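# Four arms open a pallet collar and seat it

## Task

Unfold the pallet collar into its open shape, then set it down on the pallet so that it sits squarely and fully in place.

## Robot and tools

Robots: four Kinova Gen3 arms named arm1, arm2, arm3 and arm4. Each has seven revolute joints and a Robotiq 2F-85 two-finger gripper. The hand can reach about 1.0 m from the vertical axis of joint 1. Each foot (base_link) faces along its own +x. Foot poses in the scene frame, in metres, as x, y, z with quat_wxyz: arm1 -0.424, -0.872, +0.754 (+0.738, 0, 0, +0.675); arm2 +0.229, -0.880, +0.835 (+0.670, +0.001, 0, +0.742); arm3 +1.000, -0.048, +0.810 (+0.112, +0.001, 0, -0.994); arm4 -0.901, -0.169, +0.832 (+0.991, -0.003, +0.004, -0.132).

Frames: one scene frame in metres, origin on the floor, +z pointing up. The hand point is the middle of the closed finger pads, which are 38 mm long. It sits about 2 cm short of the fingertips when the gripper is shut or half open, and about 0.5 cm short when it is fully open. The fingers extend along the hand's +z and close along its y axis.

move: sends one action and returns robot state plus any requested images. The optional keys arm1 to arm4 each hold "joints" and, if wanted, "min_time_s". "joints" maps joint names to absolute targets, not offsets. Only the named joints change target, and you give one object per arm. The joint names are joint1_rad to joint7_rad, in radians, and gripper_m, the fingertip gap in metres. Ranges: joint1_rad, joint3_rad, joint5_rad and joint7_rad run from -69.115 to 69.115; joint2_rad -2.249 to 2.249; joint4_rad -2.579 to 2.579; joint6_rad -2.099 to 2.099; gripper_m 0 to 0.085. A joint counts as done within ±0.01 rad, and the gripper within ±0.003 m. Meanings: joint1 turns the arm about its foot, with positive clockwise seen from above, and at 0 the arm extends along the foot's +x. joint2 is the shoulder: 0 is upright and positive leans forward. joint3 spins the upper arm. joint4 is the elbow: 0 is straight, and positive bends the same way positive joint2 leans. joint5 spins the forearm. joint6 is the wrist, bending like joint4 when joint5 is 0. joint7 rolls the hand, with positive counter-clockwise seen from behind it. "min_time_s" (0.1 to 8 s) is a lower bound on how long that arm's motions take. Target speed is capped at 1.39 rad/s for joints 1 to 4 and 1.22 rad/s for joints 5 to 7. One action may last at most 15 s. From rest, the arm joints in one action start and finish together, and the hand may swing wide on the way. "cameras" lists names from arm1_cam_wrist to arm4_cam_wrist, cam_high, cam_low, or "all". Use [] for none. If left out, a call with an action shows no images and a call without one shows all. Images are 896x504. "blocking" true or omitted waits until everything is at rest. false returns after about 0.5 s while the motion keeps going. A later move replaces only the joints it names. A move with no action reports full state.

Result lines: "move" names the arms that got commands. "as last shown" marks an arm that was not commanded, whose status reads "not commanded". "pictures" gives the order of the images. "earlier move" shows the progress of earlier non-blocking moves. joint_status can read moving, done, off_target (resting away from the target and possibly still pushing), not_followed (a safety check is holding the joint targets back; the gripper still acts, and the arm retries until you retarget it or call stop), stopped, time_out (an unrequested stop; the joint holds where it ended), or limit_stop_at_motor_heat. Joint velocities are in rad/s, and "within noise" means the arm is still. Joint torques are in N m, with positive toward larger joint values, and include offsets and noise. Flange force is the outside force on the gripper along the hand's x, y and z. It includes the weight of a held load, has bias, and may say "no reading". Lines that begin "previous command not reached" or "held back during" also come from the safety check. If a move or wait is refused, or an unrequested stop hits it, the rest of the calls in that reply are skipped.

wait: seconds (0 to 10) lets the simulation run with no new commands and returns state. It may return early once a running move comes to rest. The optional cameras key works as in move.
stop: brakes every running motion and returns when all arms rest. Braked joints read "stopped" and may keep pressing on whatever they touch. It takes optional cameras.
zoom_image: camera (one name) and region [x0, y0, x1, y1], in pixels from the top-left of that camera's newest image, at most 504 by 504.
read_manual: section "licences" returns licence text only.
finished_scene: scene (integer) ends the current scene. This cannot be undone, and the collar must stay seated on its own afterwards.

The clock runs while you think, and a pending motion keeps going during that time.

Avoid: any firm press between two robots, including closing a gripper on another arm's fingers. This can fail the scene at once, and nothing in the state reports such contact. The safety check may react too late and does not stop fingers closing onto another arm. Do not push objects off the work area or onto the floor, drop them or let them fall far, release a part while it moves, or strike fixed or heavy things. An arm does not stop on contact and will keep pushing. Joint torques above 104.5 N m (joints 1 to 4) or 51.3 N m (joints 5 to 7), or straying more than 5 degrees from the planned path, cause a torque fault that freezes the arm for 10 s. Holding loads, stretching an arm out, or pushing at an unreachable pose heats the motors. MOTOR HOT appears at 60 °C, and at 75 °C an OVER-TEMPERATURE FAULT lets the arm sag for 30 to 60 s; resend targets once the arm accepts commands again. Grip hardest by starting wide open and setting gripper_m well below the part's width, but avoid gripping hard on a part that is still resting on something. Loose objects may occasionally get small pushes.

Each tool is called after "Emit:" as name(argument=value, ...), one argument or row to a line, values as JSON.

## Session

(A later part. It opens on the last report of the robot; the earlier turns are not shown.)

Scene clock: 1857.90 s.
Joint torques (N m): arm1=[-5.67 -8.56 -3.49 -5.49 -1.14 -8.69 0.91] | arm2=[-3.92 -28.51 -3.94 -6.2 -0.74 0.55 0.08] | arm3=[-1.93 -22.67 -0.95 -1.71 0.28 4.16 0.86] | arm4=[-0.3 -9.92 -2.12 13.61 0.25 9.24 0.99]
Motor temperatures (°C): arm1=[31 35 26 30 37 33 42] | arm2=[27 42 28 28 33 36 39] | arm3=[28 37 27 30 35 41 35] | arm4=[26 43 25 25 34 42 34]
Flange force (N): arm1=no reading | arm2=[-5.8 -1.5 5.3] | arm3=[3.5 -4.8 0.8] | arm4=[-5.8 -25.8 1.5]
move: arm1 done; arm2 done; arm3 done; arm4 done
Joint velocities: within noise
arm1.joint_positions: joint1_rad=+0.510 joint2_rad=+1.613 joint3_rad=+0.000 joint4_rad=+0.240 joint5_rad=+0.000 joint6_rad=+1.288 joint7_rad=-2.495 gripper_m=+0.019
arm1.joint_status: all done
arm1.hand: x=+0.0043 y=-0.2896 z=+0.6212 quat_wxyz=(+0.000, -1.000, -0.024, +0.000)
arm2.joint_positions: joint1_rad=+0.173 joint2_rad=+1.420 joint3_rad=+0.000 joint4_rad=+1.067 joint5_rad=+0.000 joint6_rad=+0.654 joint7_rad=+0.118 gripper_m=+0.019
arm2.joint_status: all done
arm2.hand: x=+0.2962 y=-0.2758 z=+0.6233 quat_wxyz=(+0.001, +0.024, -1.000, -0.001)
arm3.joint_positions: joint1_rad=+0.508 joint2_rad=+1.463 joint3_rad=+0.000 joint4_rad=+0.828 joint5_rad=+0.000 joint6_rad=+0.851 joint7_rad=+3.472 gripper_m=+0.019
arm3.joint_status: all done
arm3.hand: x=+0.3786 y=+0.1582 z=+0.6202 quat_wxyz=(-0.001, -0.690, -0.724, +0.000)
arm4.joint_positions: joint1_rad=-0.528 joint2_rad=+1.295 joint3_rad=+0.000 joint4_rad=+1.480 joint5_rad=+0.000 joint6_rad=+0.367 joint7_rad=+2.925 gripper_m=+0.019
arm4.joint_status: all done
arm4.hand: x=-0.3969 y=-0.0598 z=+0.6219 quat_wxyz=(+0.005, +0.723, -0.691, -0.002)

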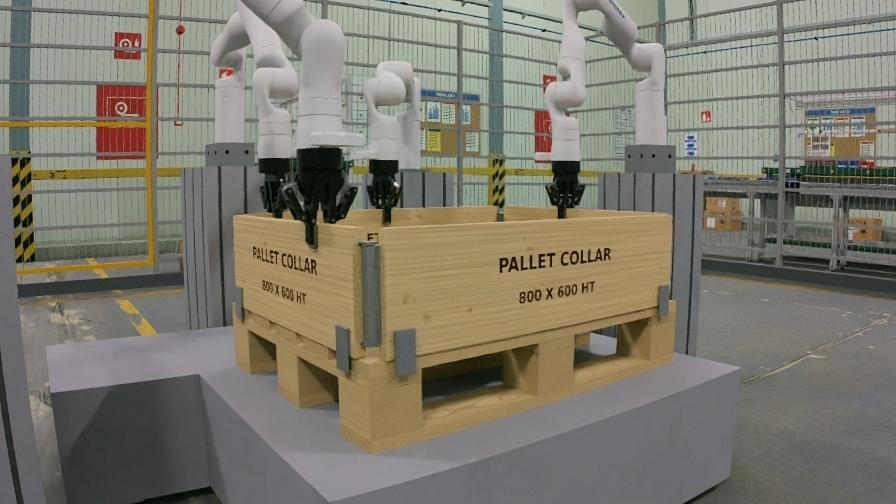

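Emit:
move(
  arm1={"joints": {"gripper_m": 0.05}},
  arm2={"joints": {"gripper_m": 0.05}},
  arm3={"joints": {"gripper_m": 0.05}},
  arm4={"joints": {"gripper_m": 0.05}},
)

Emit:
move(
  arm1={"joints": {"joint2_rad": 1.4176, "joint4_rad": 0.3786, "joint6_rad": 1.3454}, "min_time_s": 2},
  arm2={"joints": {"joint2_rad": 1.2185, "joint4_rad": 1.1817, "joint6_rad": 0.7414}, "min_time_s": 2},
  arm3={"joints": {"joint2_rad": 1.2700, "joint4_rad": 0.9374, "joint6_rad": 0.9342}, "min_time_s": 2},
  arm4={"joints": {"joint2_rad": 1.0799, "joint4_rad": 1.5767, "joint6_rad": 0.4850}, "min_time_s": 2},
  cameras=["all"],
)

Emit:
zoom_image(
  camera="cam_low",
  region=[320, 290, 440, 390],
)

Emit:
zoom_image(
  camera="cam_low",
  region=[560, 270, 700, 345],
)

Emit:
zoom_image(
  camera="cam_low",
  region=[220, 270, 330, 365],
)

Scene clock: 1886.77 s.
Joint torques (N m): arm1=[-0.53 -30.37 -0.9 -8.8 0.31 -0.09 0.37] | arm2=[0.55 -23.55 0.11 -6.23 0.16 -0.31 -0.35] | arm3=[-0.68 -26.38 0.51 -7.44 0.55 0.06 -0.04] | arm4=[0.24 -22.49 -0.5 -2.99 -0.14 0.3 -0.02]
Motor temperatures (°C): arm1=[31 34 26 30 37 34 42] | arm2=[27 41 28 28 33 36 39] | arm3=[28 36 27 30 35 41 35] | arm4=[26 42 25 25 34 43 34]
Flange force (N): arm1=no reading | arm2=[1.6 -5.9 -5.9] | arm3=[-1.3 6.2 -2.8] | arm4=[-0.4 0.7 -0.8]
move: arm1 done; arm2 done; arm3 done; arm4 done
Joint velocities: within noise
arm1.joint_positions: joint1_rad=+0.510 joint2_rad=+1.613 joint3_rad=+0.000 joint4_rad=+0.240 joint5_rad=+0.000 joint6_rad=+1.288 joint7_rad=-2.495 gripper_m=+0.050
arm1.joint_status: all done
arm1.hand: x=+0.0043 y=-0.2896 z=+0.6212 quat_wxyz=(+0.000, -1.000, -0.024, +0.000)
arm2.joint_positions: joint1_rad=+0.173 joint2_rad=+1.420 joint3_rad=+0.000 joint4_rad=+1.067 joint5_rad=+0.000 joint6_rad=+0.654 joint7_rad=+0.118 gripper_m=+0.050
arm2.joint_status: all done
arm2.hand: x=+0.2961 y=-0.2758 z=+0.6233 quat_wxyz=(+0.001, +0.024, -1.000, -0.001)
arm3.joint_positions: joint1_rad=+0.508 joint2_rad=+1.463 joint3_rad=+0.000 joint4_rad=+0.828 joint5_rad=+0.000 joint6_rad=+0.851 joint7_rad=+3.472 gripper_m=+0.050
arm3.joint_status: all done
arm3.hand: x=+0.3787 y=+0.1582 z=+0.6201 quat_wxyz=(-0.001, -0.690, -0.724, +0.000)
arm4.joint_positions: joint1_rad=-0.528 joint2_rad=+1.295 joint3_rad=+0.000 joint4_rad=+1.480 joint5_rad=+0.000 joint6_rad=+0.367 joint7_rad=+2.925 gripper_m=+0.050
arm4.joint_status: all done
arm4.hand: x=-0.3969 y=-0.0598 z=+0.6219 quat_wxyz=(+0.005, +0.723, -0.691, -0.002)
pictures: none

Scene clock: 1889.10 s.
Joint torques (N m): arm1=[-0.57 -30.32 -0.85 -8.91 0.34 -0.08 0.38] | arm2=[0.61 -23.16 0.16 -6.95 0.23 -0.29 -0.35] | arm3=[-0.67 -26.08 0.47 -7.85 0.51 0.08 -0.02] | arm4=[0.3 -21.89 -0.56 -4.01 -0.17 0.34 -0.04]
Motor temperatures (°C): arm1=[31 34 26 30 37 34 42] | arm2=[27 41 28 28 33 36 39] | arm3=[28 36 27 30 35 41 35] | arm4=[26 42 25 25 34 43 34]
Flange force (N): arm1=no reading | arm2=[1.8 -6.5 -4.9] | arm3=[-1.0 5.4 -1.7] | arm4=[-0.5 1.0 -0.6]
move: arm1 done; arm2 done; arm3 done; arm4 done
Joint velocities: within noise
arm1.joint_positions: joint1_rad=+0.510 joint2_rad=+1.418 joint3_rad=+0.000 joint4_rad=+0.379 joint5_rad=+0.000 joint6_rad=+1.345 joint7_rad=-2.495 gripper_m=+0.050
arm1.joint_status: all done
arm1.hand: x=+0.0044 y=-0.2895 z=+0.7207 quat_wxyz=(+0.000, -1.000, -0.024, +0.000)
arm2.joint_positions: joint1_rad=+0.173 joint2_rad=+1.219 joint3_rad=+0.000 joint4_rad=+1.182 joint5_rad=+0.000 joint6_rad=+0.741 joint7_rad=+0.118 gripper_m=+0.050
arm2.joint_status: all done
arm2.hand: x=+0.2964 y=-0.2761 z=+0.7231 quat_wxyz=(+0.001, +0.024, -1.000, -0.001)
arm3.joint_positions: joint1_rad=+0.508 joint2_rad=+1.270 joint3_rad=+0.000 joint4_rad=+0.937 joint5_rad=+0.000 joint6_rad=+0.934 joint7_rad=+3.472 gripper_m=+0.050
arm3.joint_status: all done
arm3.hand: x=+0.3785 y=+0.1583 z=+0.7197 quat_wxyz=(-0.001, -0.690, -0.724, +0.000)
arm4.joint_positions: joint1_rad=-0.528 joint2_rad=+1.080 joint3_rad=+0.000 joint4_rad=+1.577 joint5_rad=+0.000 joint6_rad=+0.485 joint7_rad=+2.925 gripper_m=+0.050
arm4.joint_status: all done
arm4.hand: x=-0.3960 y=-0.0594 z=+0.7211 quat_wxyz=(+0.005, +0.723, -0.691, -0.002)
pictures: arm1_cam_wrist, arm2_cam_wrist, arm3_cam_wrist, arm4_cam_wrist, cam_high, cam_low

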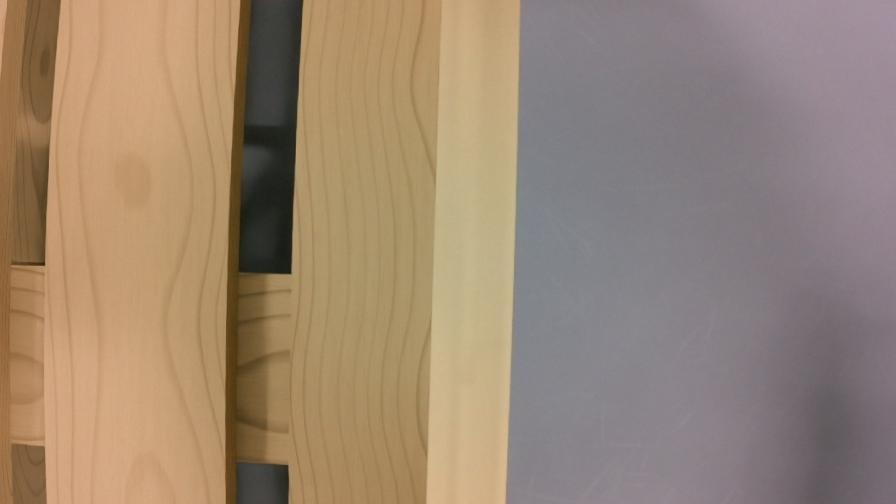

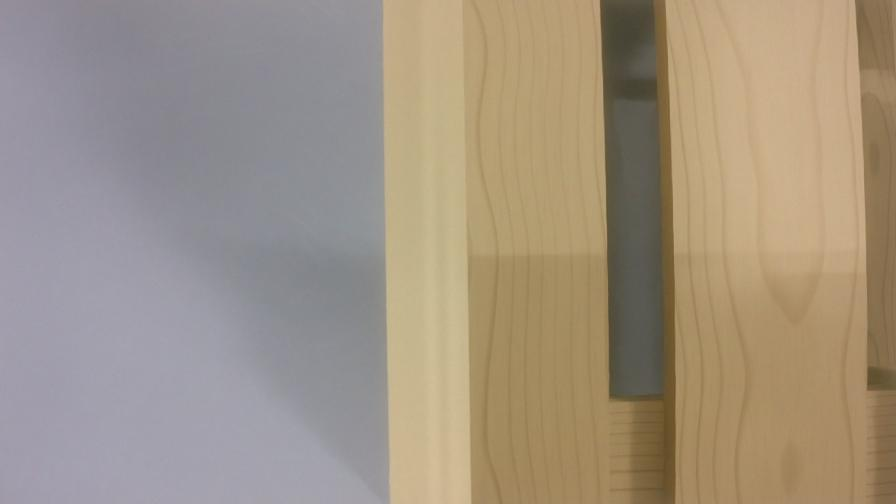

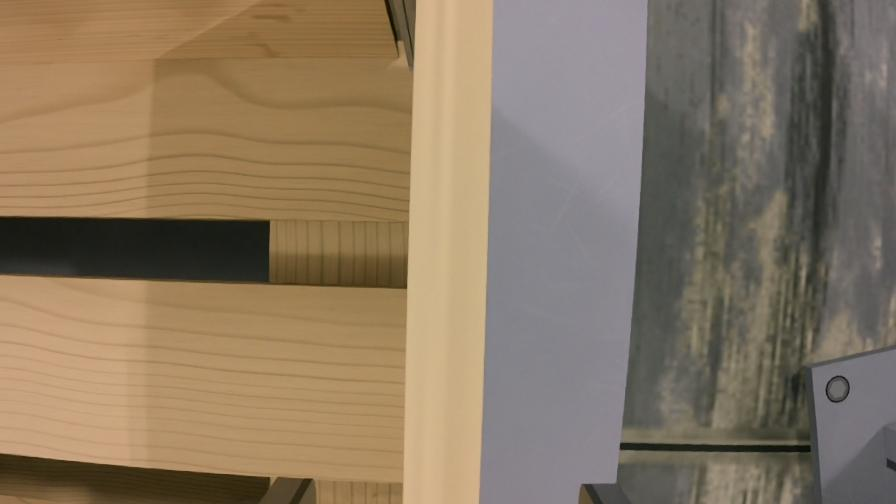

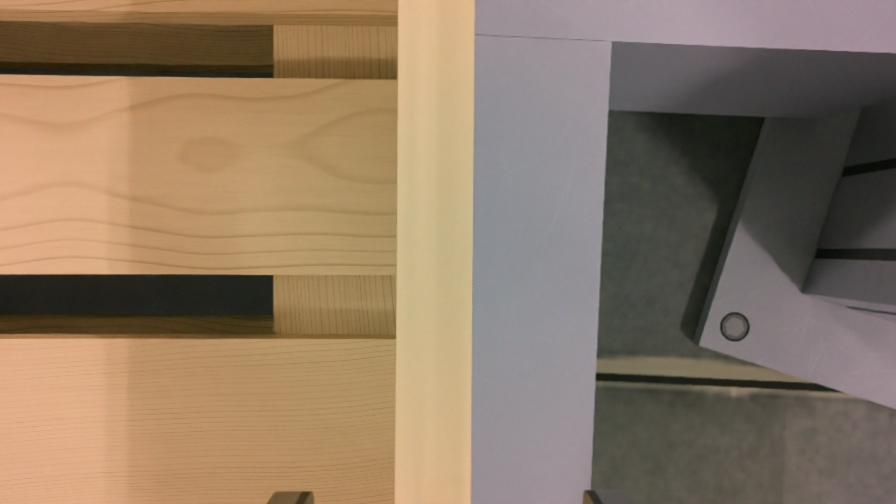

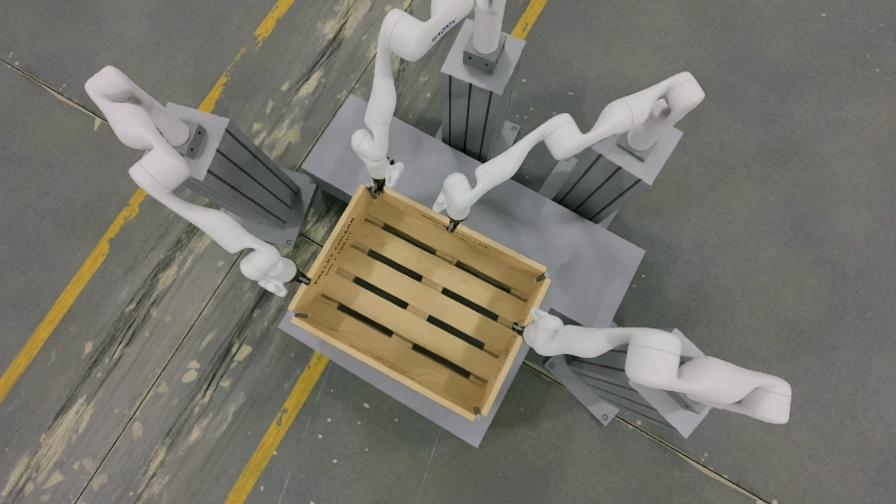

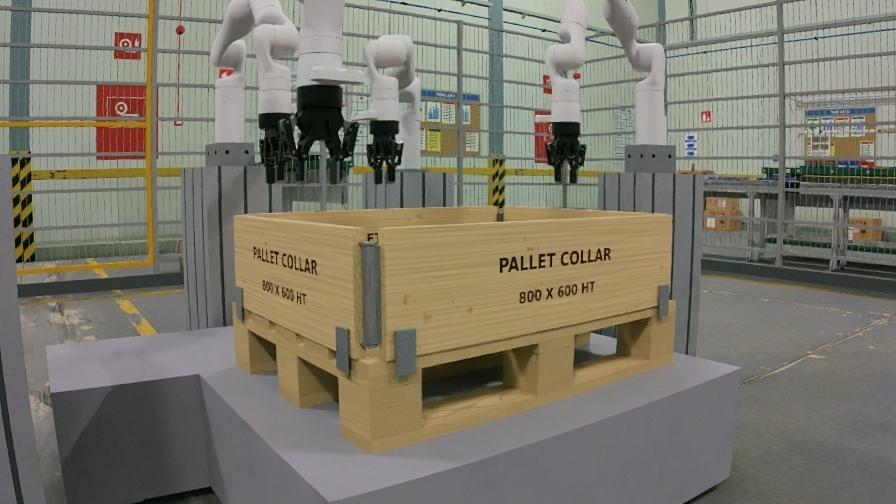

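Scaled by 4.200 from the camera's image (finer frame: 1280x720).

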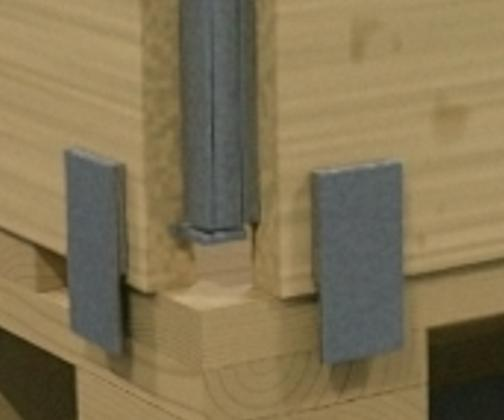

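Scaled by 3.600 from the camera's image (finer frame: 1280x720).

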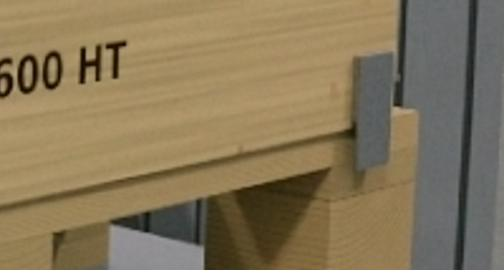

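Scaled by 4.582 from the camera's image (finer frame: 1280x720).

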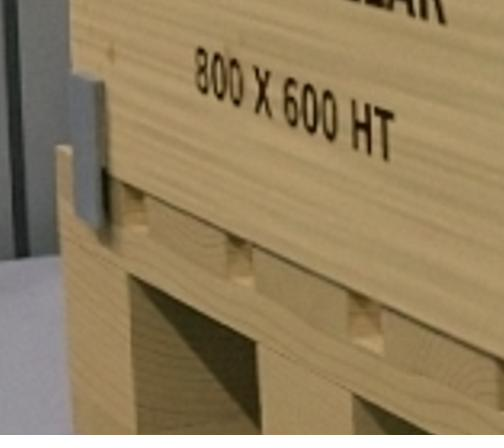

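Emit:
finished_scene(
  scene=2,
)

The scene is finished: the task was done.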